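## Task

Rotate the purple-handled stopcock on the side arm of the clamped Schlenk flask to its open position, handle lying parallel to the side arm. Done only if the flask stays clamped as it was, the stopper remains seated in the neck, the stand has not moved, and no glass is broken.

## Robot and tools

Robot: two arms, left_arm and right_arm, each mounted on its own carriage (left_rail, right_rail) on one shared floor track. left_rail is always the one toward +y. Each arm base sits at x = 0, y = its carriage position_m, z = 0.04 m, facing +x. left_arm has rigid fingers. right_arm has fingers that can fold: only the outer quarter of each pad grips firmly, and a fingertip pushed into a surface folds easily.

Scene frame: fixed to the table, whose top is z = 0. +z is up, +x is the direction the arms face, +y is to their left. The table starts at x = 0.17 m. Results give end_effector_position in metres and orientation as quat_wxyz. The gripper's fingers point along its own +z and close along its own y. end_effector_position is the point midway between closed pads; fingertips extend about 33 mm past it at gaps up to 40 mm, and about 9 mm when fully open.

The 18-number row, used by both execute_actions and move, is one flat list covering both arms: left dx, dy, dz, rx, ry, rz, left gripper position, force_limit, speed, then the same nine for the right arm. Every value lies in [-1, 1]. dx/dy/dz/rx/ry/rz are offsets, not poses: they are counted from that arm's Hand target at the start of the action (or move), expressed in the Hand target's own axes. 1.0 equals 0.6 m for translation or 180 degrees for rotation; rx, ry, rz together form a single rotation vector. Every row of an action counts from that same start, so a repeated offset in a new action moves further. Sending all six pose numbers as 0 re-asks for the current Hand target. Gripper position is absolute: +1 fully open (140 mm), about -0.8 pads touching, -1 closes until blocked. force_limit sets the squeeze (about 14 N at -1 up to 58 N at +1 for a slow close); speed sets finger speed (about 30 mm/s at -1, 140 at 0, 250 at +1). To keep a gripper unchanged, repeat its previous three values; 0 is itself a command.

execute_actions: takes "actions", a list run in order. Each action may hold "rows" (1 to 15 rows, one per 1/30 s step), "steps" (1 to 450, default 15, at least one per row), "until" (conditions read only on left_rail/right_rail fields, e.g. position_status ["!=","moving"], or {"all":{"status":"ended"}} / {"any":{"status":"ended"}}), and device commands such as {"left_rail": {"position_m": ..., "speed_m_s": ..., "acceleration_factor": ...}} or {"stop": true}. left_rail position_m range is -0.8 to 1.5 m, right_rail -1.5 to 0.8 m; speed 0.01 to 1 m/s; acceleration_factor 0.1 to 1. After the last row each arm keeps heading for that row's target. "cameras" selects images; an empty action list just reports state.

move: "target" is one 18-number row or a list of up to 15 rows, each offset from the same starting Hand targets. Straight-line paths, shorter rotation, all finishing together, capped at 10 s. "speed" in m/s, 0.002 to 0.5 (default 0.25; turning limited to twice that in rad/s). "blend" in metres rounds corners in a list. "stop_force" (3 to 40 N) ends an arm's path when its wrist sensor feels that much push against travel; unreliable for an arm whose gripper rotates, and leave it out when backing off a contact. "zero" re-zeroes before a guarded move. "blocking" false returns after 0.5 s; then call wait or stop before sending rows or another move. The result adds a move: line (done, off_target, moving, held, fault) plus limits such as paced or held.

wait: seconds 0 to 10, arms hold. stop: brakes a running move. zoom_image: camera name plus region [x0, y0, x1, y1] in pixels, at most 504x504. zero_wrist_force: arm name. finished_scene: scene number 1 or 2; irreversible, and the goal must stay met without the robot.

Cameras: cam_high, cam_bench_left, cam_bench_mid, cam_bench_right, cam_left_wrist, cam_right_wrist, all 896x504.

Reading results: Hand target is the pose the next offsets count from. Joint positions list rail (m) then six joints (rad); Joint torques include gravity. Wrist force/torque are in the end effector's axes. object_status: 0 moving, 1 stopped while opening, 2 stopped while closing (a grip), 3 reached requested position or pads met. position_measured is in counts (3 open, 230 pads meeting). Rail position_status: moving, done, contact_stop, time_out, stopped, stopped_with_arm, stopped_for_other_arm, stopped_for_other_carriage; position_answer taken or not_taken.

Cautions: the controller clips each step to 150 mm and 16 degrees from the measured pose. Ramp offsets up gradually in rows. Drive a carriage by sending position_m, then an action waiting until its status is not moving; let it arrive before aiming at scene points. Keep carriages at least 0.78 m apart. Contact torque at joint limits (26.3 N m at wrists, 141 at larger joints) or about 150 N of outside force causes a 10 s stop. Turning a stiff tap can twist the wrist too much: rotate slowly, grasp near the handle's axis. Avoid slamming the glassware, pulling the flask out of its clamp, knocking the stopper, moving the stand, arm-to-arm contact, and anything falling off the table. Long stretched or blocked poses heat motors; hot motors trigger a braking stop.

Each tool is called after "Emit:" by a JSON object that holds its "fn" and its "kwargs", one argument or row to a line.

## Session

Emit:
{"fn": "execute_actions", "kwargs": {
  "actions": []
}}

Emit:
{"fn": "zoom_image", "kwargs": {
  "camera": "cam_bench_mid",
  "region": [340, 220, 520, 360]
}}

Emit:
{"fn": "zoom_image", "kwargs": {
  "camera": "cam_high",
  "region": [380, 200, 520, 330]
}}

Scene clock: 0.00 s.
left_arm: end_effector_position=(+0.3456, +0.6984, +0.5800) position_measured=3 object_status=3 end_effector_quat_wxyz=(+0.000, +1.000, +0.000, +0.000) | right_arm: end_effector_position=(+0.3456, -1.3351, +0.5800) position_measured=3 object_status=3 end_effector_quat_wxyz=(+0.000, +1.000, +0.000, +0.000)
Joint positions: left_arm=[0.671 -0.316 -1.725 0.971 -0.816 -1.571 2.826] | right_arm=[-1.362 -0.316 -1.725 0.971 -0.816 -1.571 2.826]
Joint velocities: within noise
Joint torques (N m): no reading
Wrist force (N): no reading
Wrist torque (N m): no reading
Wrist force, peak (N): no reading
Hand target: left_arm +0.3456, +0.6984, +0.5800; +0.000, +1.000, +0.000, +0.000 | right_arm +0.3456, -1.3351, +0.5800; +0.000, +1.000, +0.000, +0.000
Tool commands: left_gripper/position=+1.0 left_gripper/force_limit=+1.0 left_gripper/speed=+1.0 right_gripper/position=+1.0 right_gripper/force_limit=+1.0 right_gripper/speed=+1.0
left_rail: position_m=0.671 position_status=done
right_rail: position_m=-1.362 position_status=done
camera_calibration:
cam_left_wrist: T_world_to_cam=[[-0.0265538, -0.998538, -0.0470784, 0.750006], [-0.954746, 0.0113767, 0.297206, 0.165161], [-0.296236, 0.0528398, -0.953652, 0.761451], [0, 0, 0, 1]] pos_world=[0.403171, 0.706795, 0.712382]
cam_right_wrist: T_world_to_cam=[[-0.031272, -0.999466, 0.0094295, -1.31715], [-0.949091, 0.0326518, 0.313305, 0.202106], [-0.313446, 0.000848234, -0.949606, 0.80498], [0, 0, 0, 1]] pos_world=[0.402945, -1.32372, 0.713512]

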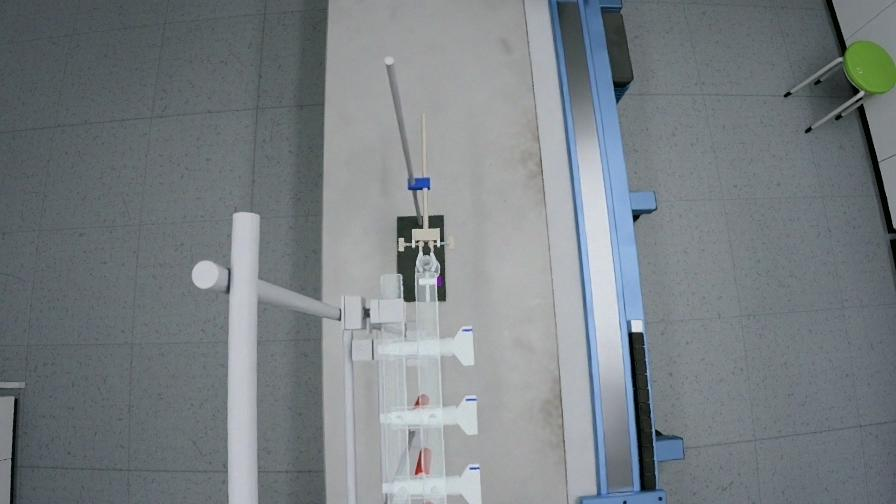

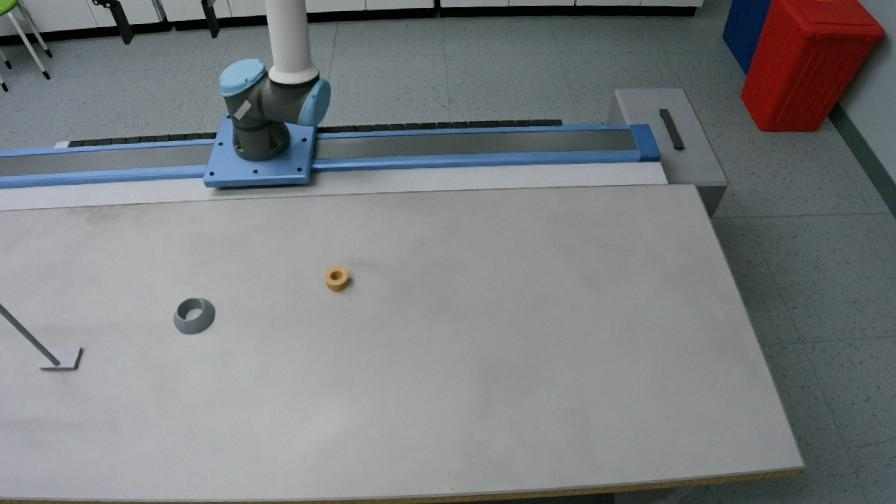

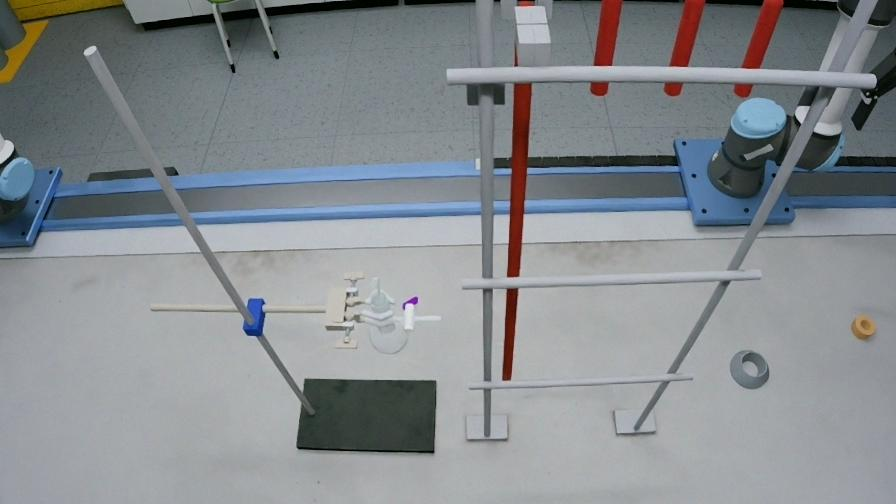

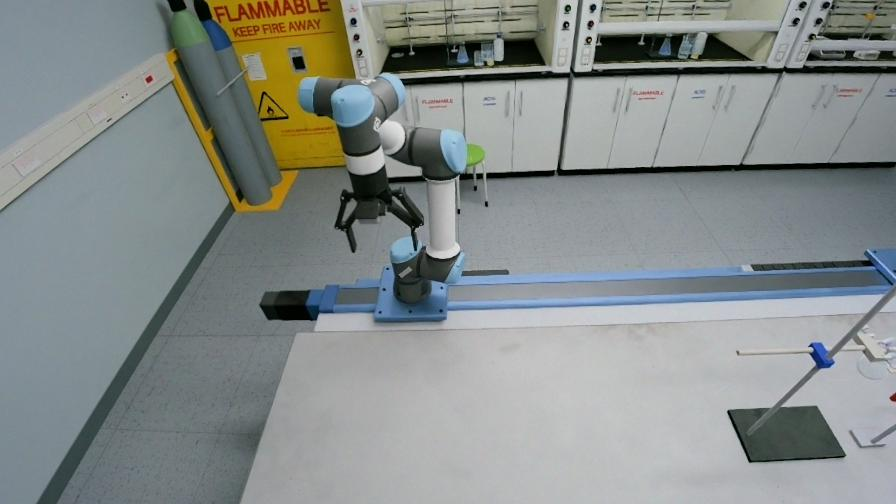

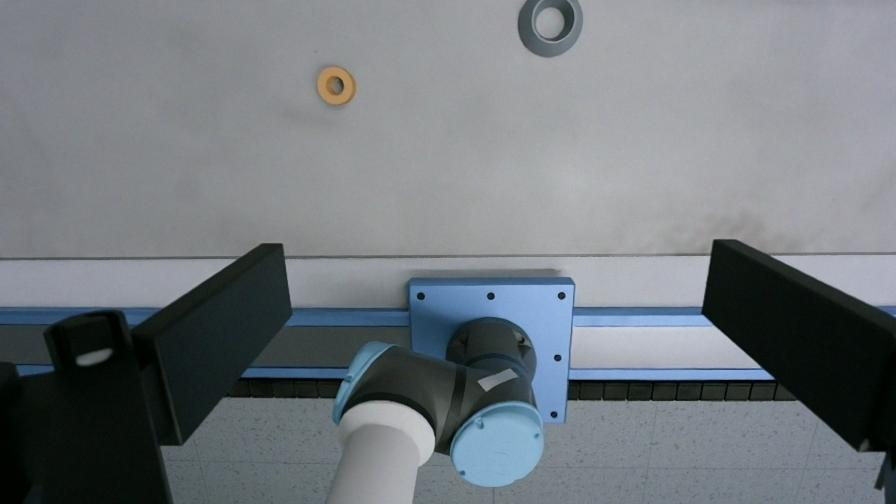

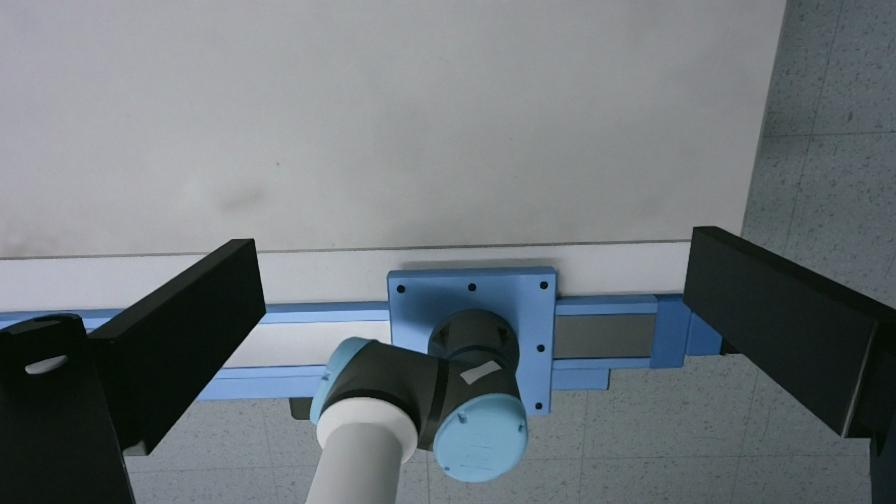

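Scaled by 2.800.

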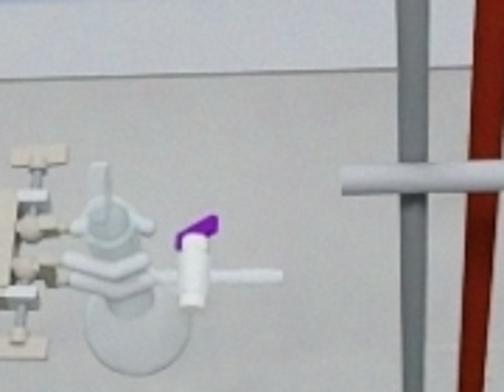

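Scaled by 3.600.

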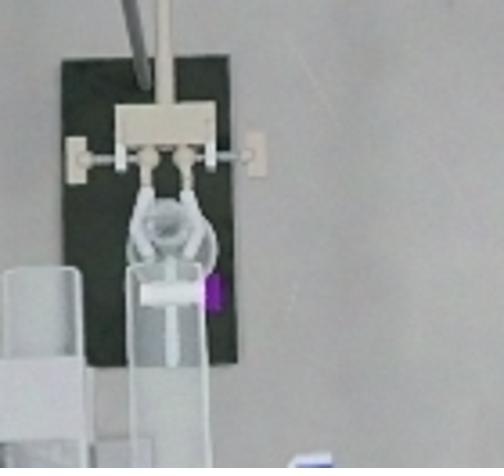

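Emit:
{"fn": "move", "kwargs": {
  "target": [0.0907,-0.4727,0.3542,-0.2083,0.4679,-0.2083,-0.22,-1,0,0,0,0,0,0,0,1,1,1],
  "speed": 0.45,
  "blocking": false,
  "cameras": []
}}

Emit:
{"fn": "execute_actions", "kwargs": {
  "actions": [
    {"left_rail":{"position_m":-0.416},"steps":200,"until":{"all":{"status":"ended"}}}
  ],
  "cameras": []
}}

Emit:
{"fn": "wait", "kwargs": {
  "seconds": 1.5,
  "cameras": ["cam_left_wrist"]
}}

Scene clock: 5.93 s.
left_arm: end_effector_position=(+0.3502, +0.7383, +0.5514) position_measured=100 object_status=0 end_effector_quat_wxyz=(+0.037, +0.994, +0.047, +0.089) end_effector_velocity=(+0.020, +0.138, -0.105) end_effector_angular_velocity=(-0.258, -0.654, +0.328) | right_arm: end_effector_position=(+0.3456, -1.3351, +0.5800) position_measured=3 object_status=3 end_effector_quat_wxyz=(+0.000, +1.000, +0.000, +0.000)
Joint positions: left_arm=[0.671 -0.161 -1.899 1.262 -1.123 -1.606 2.883] | right_arm=[-1.362 -0.316 -1.725 0.971 -0.816 -1.571 2.826]
Joint velocities: left_arm=[0 0.6 -0.558 0.991 -1.112 -0.198 0.24] | right_arm=[within noise]
Joint torques (N m): left_arm=[23.14 -19.84 -5.9 -9.7 -2.43 3.26] | right_arm=[0.59 -12.1 -18.67 -3.23 0.12 0.24]
Wrist force (N): left_arm=[0.9 0.0 0.4] | right_arm=[0.2 0.1 -0.3]
Wrist torque (N m): left_arm=[-0.02 -0.11 0.03] | right_arm=[0.02 -0.06 0.00]
Wrist force, peak (N): left_arm=[1.0 1.0 -0.4] | right_arm=[-0.2 0.0 -0.6]
Hand target: left_arm +0.3570, +0.7578, +0.5355; +0.068, +0.983, +0.068, +0.153 | right_arm +0.3456, -1.3351, +0.5800; +0.000, +1.000, +0.000, +0.000
Tool commands: left_gripper/position=-0.22 left_gripper/force_limit=-1.0 left_gripper/speed=+0.0 right_gripper/position=+1.0 right_gripper/force_limit=+1.0 right_gripper/speed=+1.0
Off the commanded pose: left_arm 0.309 m, 87 deg | right_arm 0.000 m, 0 deg.
left_rail: position_m=0.671 position_status=done
right_rail: position_m=-1.362 position_status=done
move: running
No camera images: "cameras" was empty.

Scene clock: 7.83 s.
left_arm: end_effector_position=(+0.3979, -0.1074, +0.3650) position_measured=157 object_status=3 end_effector_quat_wxyz=(+0.283, +0.677, +0.291, +0.614) end_effector_velocity=(+0.011, +0.011, +0.013) end_effector_angular_velocity=(-0.012, -0.463, +0.147) | right_arm: end_effector_position=(+0.3456, -1.3351, +0.5800) position_measured=3 object_status=3 end_effector_quat_wxyz=(+0.000, +1.000, +0.000, +0.000)
Joint positions: left_arm=[-0.416 0.881 -1.401 2.393 -3.994 -2.473 2.413] | right_arm=[-1.362 -0.316 -1.725 0.971 -0.816 -1.571 2.826]
Joint velocities: left_arm=[-0.003 -0.059 0.491 0.004 -1.273 0.153 -0.629] | right_arm=[within noise]
Joint torques (N m): left_arm=[-14.69 -14.24 -5.01 -7.52 1.66 -4.49] | right_arm=[0.08 -12.47 -16.99 -3.56 0.26 0.12]
Wrist force (N): left_arm=[3.6 -1.0 3.6] | right_arm=[0.0 0.1 -0.1]
Wrist torque (N m): left_arm=[-0.93 -0.12 -0.09] | right_arm=[0.02 -0.02 0.00]
Wrist force, peak (N): left_arm=[3.9 -1.3 3.5] | right_arm=[0.1 -0.1 -0.7]
Hand target: left_arm +0.4000, -0.1050, +0.3675; +0.288, +0.646, +0.288, +0.646 | right_arm +0.3456, -1.3351, +0.5800; +0.000, +1.000, +0.000, +0.000
Tool commands: left_gripper/position=-0.22 left_gripper/force_limit=-1.0 left_gripper/speed=+0.0 right_gripper/position=+1.0 right_gripper/force_limit=+1.0 right_gripper/speed=+1.0
Off the commanded pose: left_arm 0.004 m, 5 deg | right_arm 0.000 m, 0 deg.
left_rail: position_m=-0.416 position_status=done
right_rail: position_m=-1.362 position_status=done
earlier move: running; limits=paced
No camera images: "cameras" was empty.

Scene clock: 8.33 s.
left_arm: end_effector_position=(+0.4000, -0.1052, +0.3675) position_measured=157 object_status=3 end_effector_quat_wxyz=(+0.287, +0.647, +0.288, +0.645) end_effector_velocity=(+0.000, +0.001, +0.000) end_effector_angular_velocity=(+0.001, -0.015, +0.006) | right_arm: end_effector_position=(+0.3456, -1.3351, +0.5800) position_measured=3 object_status=3 end_effector_quat_wxyz=(+0.000, +1.000, +0.000, +0.000)
Joint positions: left_arm=[-0.416 0.868 -1.313 2.39 -4.216 -2.439 2.306] | right_arm=[-1.362 -0.316 -1.725 0.971 -0.816 -1.571 2.826]
Joint velocities: left_arm=[0 -0.003 0.015 -0.002 -0.037 0.008 -0.017] | right_arm=[within noise]
Joint torques (N m): left_arm=[-16.01 -15.77 -22.22 -4.3 1.34 -1.54] | right_arm=[1.05 -12.97 -16.67 -3.51 0.15 0.25]
Wrist force (N): left_arm=[3.8 -0.6 4.3] | right_arm=[0.2 -0.1 -0.3]
Wrist torque (N m): left_arm=[-0.92 -0.11 -0.08] | right_arm=[-0.02 -0.06 0.00]
Wrist force, peak (N): left_arm=[4.0 -0.8 4.3] | right_arm=[0.0 -0.3 -0.6]
Hand target: left_arm +0.4000, -0.1051, +0.3675; +0.288, +0.646, +0.288, +0.646 | right_arm +0.3456, -1.3351, +0.5800; +0.000, +1.000, +0.000, +0.000
Tool commands: left_gripper/position=-0.22 left_gripper/force_limit=-1.0 left_gripper/speed=+0.0 right_gripper/position=+1.0 right_gripper/force_limit=+1.0 right_gripper/speed=+1.0
Off the commanded pose: left_arm 0.000 m, 0 deg | right_arm 0.000 m, 0 deg.
left_rail: position_m=-0.416 position_status=done
right_rail: position_m=-1.362 position_status=done
earlier move: done; limits=paced
wait: 0.50 of 1.5 s (the move ended)
camera_calibration:
cam_left_wrist: T_world_to_cam=[[0.0478616, -0.687998, 0.724132, -0.341447], [-0.298384, -0.701708, -0.646972, 0.298803], [0.953245, -0.185104, -0.238872, -0.170109], [0, 0, 0, 1]] pos_world=[0.267656, -0.0567304, 0.399936]
Images, in order (width x height): cam_left_wrist 896x504.

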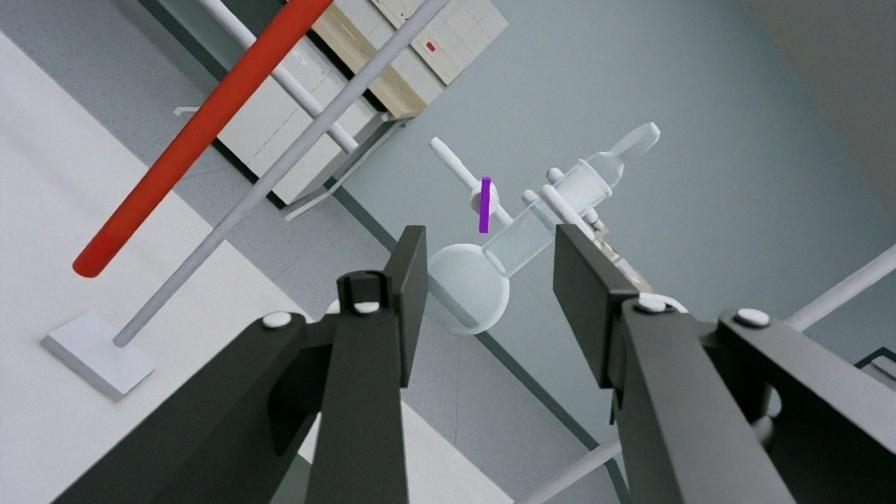

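Emit:
{"fn": "zoom_image", "kwargs": {
  "camera": "cam_left_wrist",
  "region": [410, 110, 690, 290]
}}

Scaled by 1.800.

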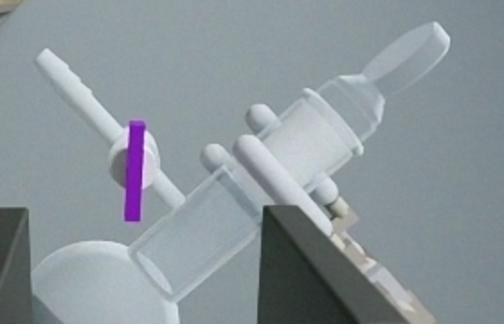

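Emit:
{"fn": "move", "kwargs": {
  "target": [0.0033,0.0008,0.1333,0,0,0.0190,-0.45,-1,0,0,0,0,0,0,0,1,1,1],
  "speed": 0.16,
  "cameras": ["cam_left_wrist"]
}}

Emit:
{"fn": "zoom_image", "kwargs": {
  "camera": "cam_left_wrist",
  "region": [380, 130, 660, 320]
}}

Scene clock: 14.93 s.
left_arm: end_effector_position=(+0.4799, -0.1040, +0.3692) position_measured=186 object_status=3 end_effector_quat_wxyz=(+0.268, +0.654, +0.268, +0.654) | right_arm: end_effector_position=(+0.3456, -1.3351, +0.5800) position_measured=3 object_status=3 end_effector_quat_wxyz=(+0.000, +1.000, +0.000, +0.000)
Joint positions: left_arm=[-0.416 0.69 -1.261 2.299 -4.18 -2.261 2.363] | right_arm=[-1.362 -0.316 -1.725 0.971 -0.816 -1.571 2.826]
Joint velocities: within noise
Joint torques (N m): left_arm=[-15.23 -18.8 -25.12 -0.06 1.9 1.98] | right_arm=[-0.03 -12.43 -15.66 -3.67 0.35 0.32]
Wrist force (N): left_arm=[3.8 -1.1 4.3] | right_arm=[-0.2 0.0 -0.1]
Wrist torque (N m): left_arm=[-0.98 -0.09 -0.04] | right_arm=[0.00 0.04 0.00]
Wrist force, peak (N): left_arm=[3.9 -0.9 5.5] | right_arm=[0.1 -0.2 -0.7]
Hand target: left_arm +0.4800, -0.1040, +0.3692; +0.268, +0.654, +0.268, +0.654 | right_arm +0.3456, -1.3351, +0.5800; +0.000, +1.000, +0.000, +0.000
Off the commanded pose: left_arm 0.000 m, 0 deg | right_arm 0.000 m, 0 deg.
left_rail: position_m=-0.416 position_status=done
right_rail: position_m=-1.362 position_status=done
move: done
camera_calibration:
cam_left_wrist: T_world_to_cam=[[0.0470487, -0.729851, 0.681986, -0.334074], [-0.297174, -0.662055, -0.68802, 0.343263], [0.953663, -0.170298, -0.248042, -0.240928], [0, 0, 0, 1]] pos_world=[0.347491, -0.0575954, 0.404245]
Images, in order (width x height): cam_left_wrist 896x504.

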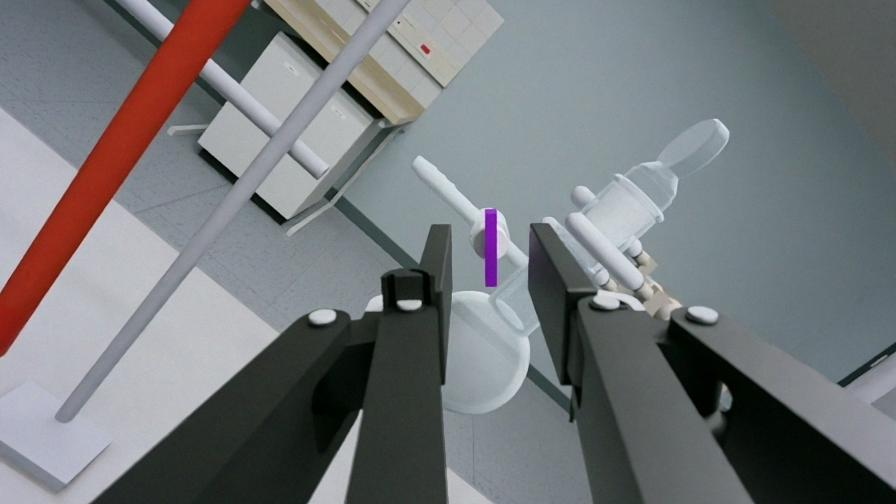

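Scaled by 1.800.

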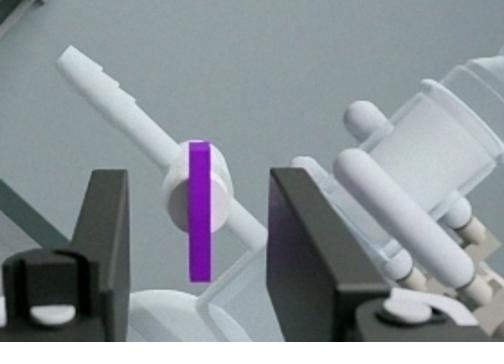

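Emit:
{"fn": "move", "kwargs": {
  "target": [-0.0012,0.0010,0.0360,0,0,0,-0.55,-1,0,0,0,0,0,0,0,1,1,1],
  "speed": 0.08,
  "cameras": ["cam_left_wrist"]
}}

Emit:
{"fn": "zoom_image", "kwargs": {
  "camera": "cam_left_wrist",
  "region": [400, 180, 600, 320]
}}

Scene clock: 19.23 s.
left_arm: end_effector_position=(+0.5015, -0.1049, +0.3691) position_measured=199 object_status=3 end_effector_quat_wxyz=(+0.268, +0.654, +0.268, +0.654) | right_arm: end_effector_position=(+0.3456, -1.3351, +0.5800) position_measured=3 object_status=3 end_effector_quat_wxyz=(+0.000, +1.000, +0.000, +0.000)
Joint positions: left_arm=[-0.416 0.648 -1.244 2.271 -4.169 -2.218 2.364] | right_arm=[-1.362 -0.316 -1.725 0.971 -0.816 -1.571 2.826]
Joint velocities: within noise
Joint torques (N m): left_arm=[-12.81 -21.11 -24.25 -0.03 1.44 2.1] | right_arm=[1.33 -12.82 -14.81 -3.74 0.2 0.26]
Wrist force (N): left_arm=[4.0 -0.9 4.2] | right_arm=[0.1 -0.1 -0.2]
Wrist torque (N m): left_arm=[-0.94 -0.14 -0.05] | right_arm=[-0.02 -0.02 0.01]
Wrist force, peak (N): left_arm=[4.0 -0.9 4.7] | right_arm=[0.2 0.1 -0.6]
Hand target: left_arm +0.5016, -0.1049, +0.3691; +0.268, +0.654, +0.268, +0.654 | right_arm +0.3456, -1.3351, +0.5800; +0.000, +1.000, +0.000, +0.000
Off the commanded pose: left_arm 0.000 m, 0 deg | right_arm 0.000 m, 0 deg.
left_rail: position_m=-0.416 position_status=done
right_rail: position_m=-1.362 position_status=done
move: done
camera_calibration:
cam_left_wrist: T_world_to_cam=[[0.0470612, -0.729906, 0.681926, -0.335689], [-0.297171, -0.662002, -0.688071, 0.349039], [0.953664, -0.170267, -0.248062, -0.261693], [0, 0, 0, 1]] pos_world=[0.369089, -0.0585142, 0.404163]
Images, in order (width x height): cam_left_wrist 896x504.

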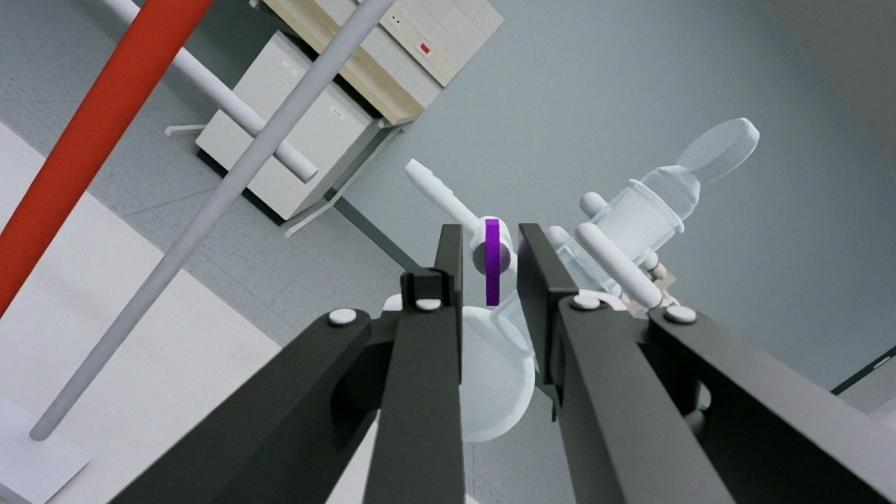

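Scaled by 2.520.

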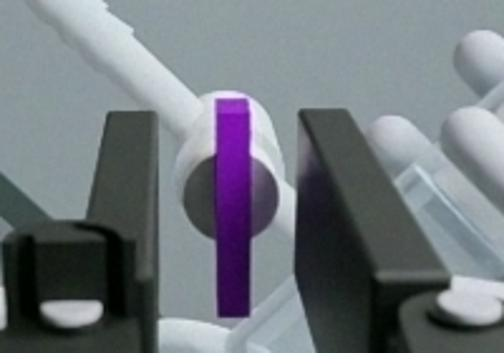

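Emit:
{"fn": "move", "kwargs": {
  "target": [
    [0.0002,0.0013,0.0003,0,0,0,-0.55,-1,0,0,0,0,0,0,0,1,1,1],
    [0.0002,0.0013,0.0003,0,0,0,-1,-0.05,-1,0,0,0,0,0,0,1,1,1]
  ],
  "speed": 0.05,
  "cameras": ["cam_left_wrist"]
}}

Scene clock: 24.13 s.
left_arm: end_effector_position=(+0.5018, -0.1054, +0.3697) position_measured=224 object_status=0 end_effector_quat_wxyz=(+0.268, +0.654, +0.268, +0.654) | right_arm: end_effector_position=(+0.3456, -1.3351, +0.5800) position_measured=3 object_status=3 end_effector_quat_wxyz=(+0.000, +1.000, +0.000, +0.000)
Joint positions: left_arm=[-0.416 0.646 -1.246 2.271 -4.167 -2.217 2.364] | right_arm=[-1.362 -0.316 -1.725 0.971 -0.816 -1.571 2.826]
Joint velocities: within noise
Joint torques (N m): left_arm=[-14.59 -37.12 -7.57 -0.4 0.98 1.86] | right_arm=[1.43 -13.4 -15.31 -3.64 0.09 0.27]
Wrist force (N): left_arm=[5.1 -0.5 3.6] | right_arm=[0.1 -0.3 -0.2]
Wrist torque (N m): left_arm=[-1.02 -0.14 -0.14] | right_arm=[-0.05 -0.03 0.00]
Wrist force, peak (N): left_arm=[4.9 -0.4 3.9] | right_arm=[0.0 0.0 -0.7]
Hand target: left_arm +0.5018, -0.1054, +0.3697; +0.268, +0.654, +0.268, +0.654 | right_arm +0.3456, -1.3351, +0.5800; +0.000, +1.000, +0.000, +0.000
Off the commanded pose: left_arm 0.000 m, 0 deg | right_arm 0.000 m, 0 deg.
left_rail: position_m=-0.416 position_status=done
right_rail: position_m=-1.362 position_status=done
move: done
camera_calibration:
cam_left_wrist: T_world_to_cam=[[0.0470796, -0.729905, 0.681926, -0.336487], [-0.297155, -0.662009, -0.688072, 0.34925], [0.953668, -0.170244, -0.248062, -0.261917], [0, 0, 0, 1]] pos_world=[0.369405, -0.0589863, 0.404797]
Images, in order (width x height): cam_left_wrist 896x504.

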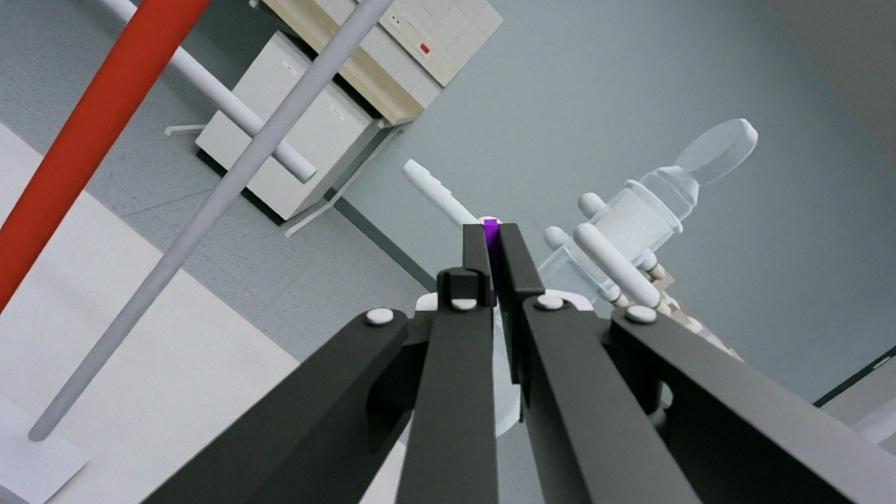

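Emit:
{"fn": "move", "kwargs": {
  "target": [0,0,0,0,0,-0.2522,-1,-0.05,-1,0,0,0,0,0,0,1,1,1],
  "speed": 0.3,
  "cameras": ["cam_left_wrist", "cam_bench_mid"]
}}

Emit:
{"fn": "zoom_image", "kwargs": {
  "camera": "cam_left_wrist",
  "region": [380, 130, 660, 320]
}}

Scene clock: 26.67 s.
left_arm: end_effector_position=(+0.5018, -0.1054, +0.3697) position_measured=224 object_status=2 end_effector_quat_wxyz=(+0.500, +0.500, +0.500, +0.500) | right_arm: end_effector_position=(+0.3456, -1.3351, +0.5800) position_measured=3 object_status=3 end_effector_quat_wxyz=(+0.000, +1.000, +0.000, +0.000)
Joint positions: left_arm=[-0.416 0.646 -1.246 2.271 -4.167 -2.217 1.571] | right_arm=[-1.362 -0.316 -1.725 0.971 -0.816 -1.571 2.826]
Joint velocities: within noise
Joint torques (N m): left_arm=[-3.2 -23.85 -26.91 -6.19 0.62 -1.98] | right_arm=[1.34 -13.6 -14.92 -3.67 0.1 0.24]
Wrist force (N): left_arm=[4.3 -5.8 2.6] | right_arm=[0.1 0.0 -0.2]
Wrist torque (N m): left_arm=[-0.69 0.10 -0.39] | right_arm=[0.02 -0.03 0.00]
Wrist force, peak (N): left_arm=[5.1 -5.7 2.4] | right_arm=[0.3 0.2 -0.5]
Hand target: left_arm +0.5018, -0.1054, +0.3697; +0.500, +0.500, +0.500, +0.500 | right_arm +0.3456, -1.3351, +0.5800; +0.000, +1.000, +0.000, +0.000
Off the commanded pose: left_arm 0.000 m, 0 deg | right_arm 0.000 m, 0 deg.
left_rail: position_m=-0.416 position_status=done
right_rail: position_m=-1.362 position_status=done
move: done
camera_calibration:
cam_left_wrist: T_world_to_cam=[[0.0470695, -0.0272109, 0.998521, -0.37947], [-0.297111, -0.954767, -0.012013, 0.0684531], [0.953682, -0.296106, -0.0530251, -0.347259], [0, 0, 0, 1]] pos_world=[0.369375, -0.0477945, 0.361318]
Images, in order (width x height): cam_bench_mid 896x504, cam_left_wrist 896x504.

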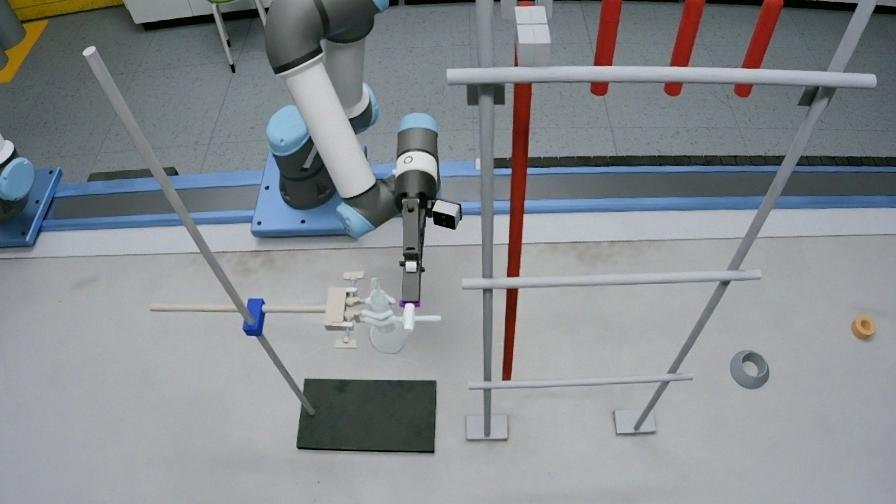

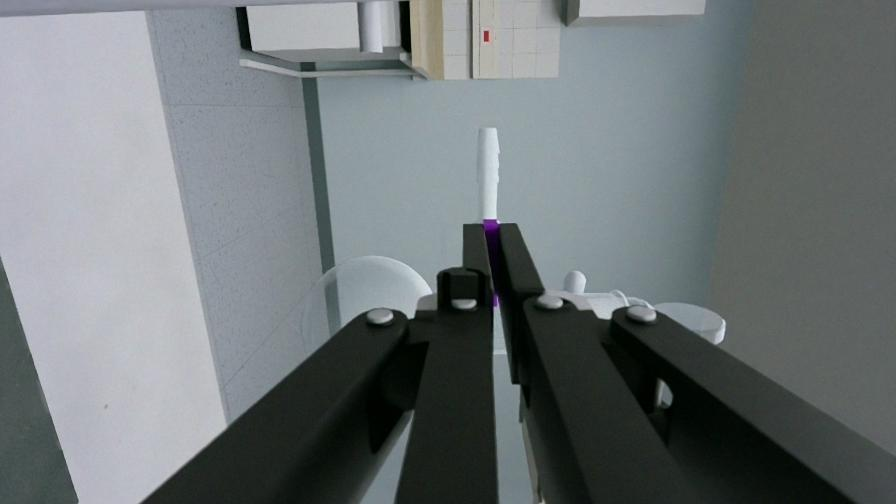

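Scaled by 1.800.

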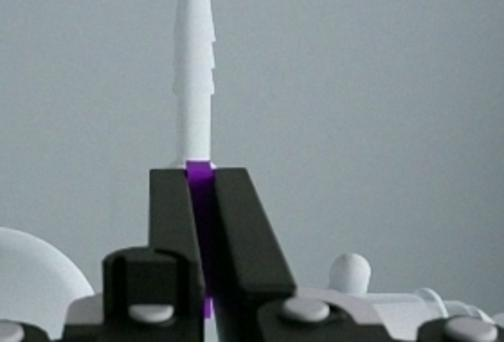

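Emit:
{"fn": "move", "kwargs": {
  "target": [
    [0,0,0,0,0,0,-0.5,-1,-0.8,0,0,0,0,0,0,1,1,1],
    [0,0,-0.2,0,0,0,-0.5,-1,-0.8,0,0,0,0,0,0,1,1,1]
  ],
  "speed": 0.2,
  "cameras": ["cam_left_wrist", "cam_bench_mid"]
}}

Emit:
{"fn": "zoom_image", "kwargs": {
  "camera": "cam_left_wrist",
  "region": [400, 100, 600, 270]
}}

Emit:
{"fn": "zoom_image", "kwargs": {
  "camera": "cam_bench_mid",
  "region": [350, 260, 450, 350]
}}

Scene clock: 29.77 s.
left_arm: end_effector_position=(+0.3818, -0.1054, +0.3697) position_measured=192 object_status=3 end_effector_quat_wxyz=(+0.500, +0.500, +0.500, +0.500) | right_arm: end_effector_position=(+0.3456, -1.3351, +0.5800) position_measured=3 object_status=3 end_effector_quat_wxyz=(+0.000, +1.000, +0.000, +0.000)
Joint positions: left_arm=[-0.416 0.915 -1.327 2.402 -4.216 -2.486 1.571] | right_arm=[-1.362 -0.316 -1.725 0.971 -0.816 -1.571 2.826]
Joint velocities: within noise
Joint torques (N m): left_arm=[14.66 -32.97 -2.98 -3.77 -1.55 -1.33] | right_arm=[1.61 -13.83 -14.83 -3.82 0.04 0.27]
Wrist force (N): left_arm=[1.4 0.3 3.5] | right_arm=[-0.1 0.0 -0.1]
Wrist torque (N m): left_arm=[-0.91 0.11 -0.52] | right_arm=[0.01 0.01 0.00]
Wrist force, peak (N): left_arm=[4.4 -6.4 2.4] | right_arm=[-0.1 0.2 -0.7]
Hand target: left_arm +0.3818, -0.1054, +0.3697; +0.500, +0.500, +0.500, +0.500 | right_arm +0.3456, -1.3351, +0.5800; +0.000, +1.000, +0.000, +0.000
Off the commanded pose: left_arm 0.000 m, 0 deg | right_arm 0.000 m, 0 deg.
left_rail: position_m=-0.416 position_status=done
right_rail: position_m=-1.362 position_status=done
move: done
camera_calibration:
cam_left_wrist: T_world_to_cam=[[0.0470433, -0.0270445, 0.998527, -0.373792], [-0.297167, -0.954752, -0.0118586, 0.0327545], [0.953666, -0.296171, -0.0529514, -0.232947], [0, 0, 0, 1]] pos_world=[0.249472, -0.0478287, 0.361295]
Images, in order (width x height): cam_bench_mid 896x504, cam_left_wrist 896x504.

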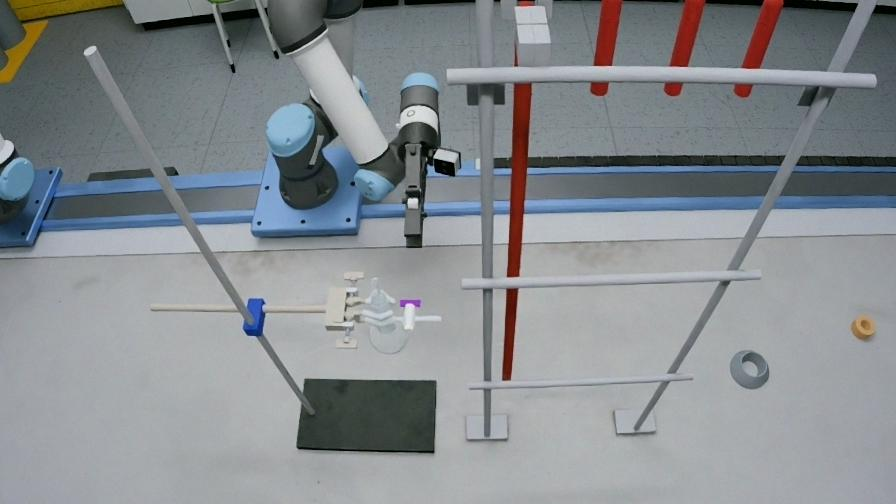

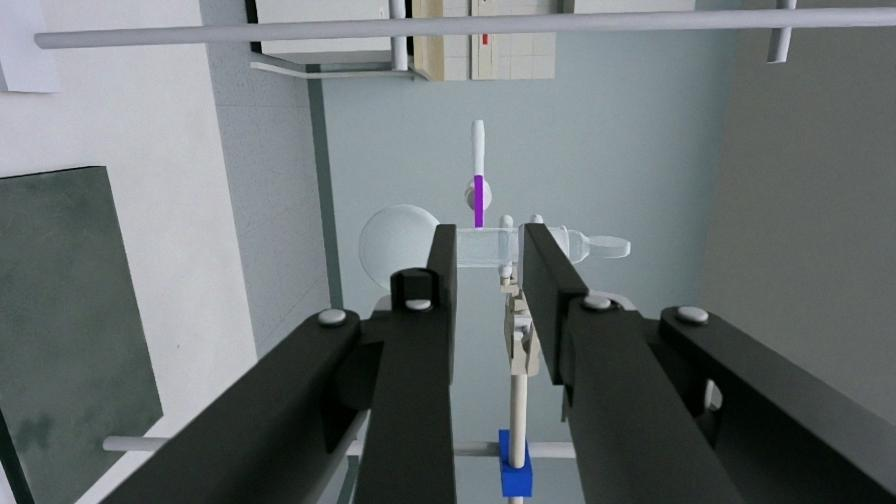

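Scaled by 2.520.

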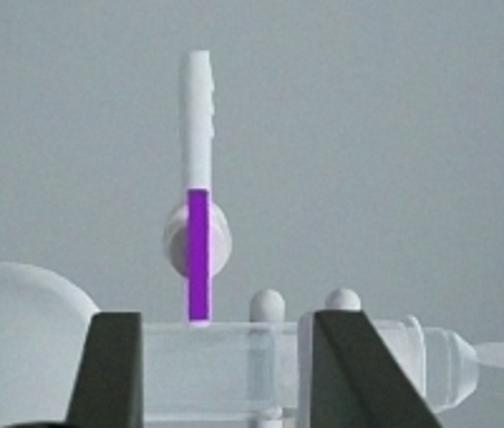

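Scaled by 5.040.

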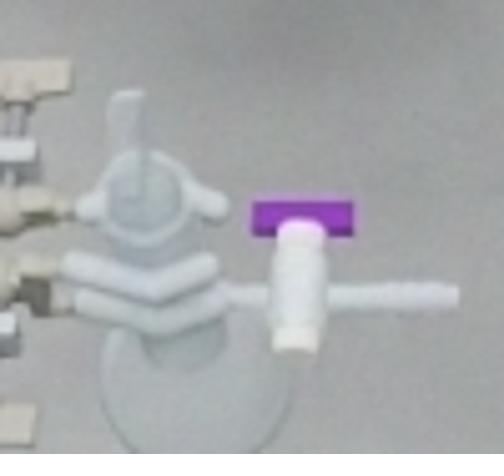

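Emit:
{"fn": "finished_scene", "kwargs": {
  "scene": 2
}}

The scene is finished: the task was done.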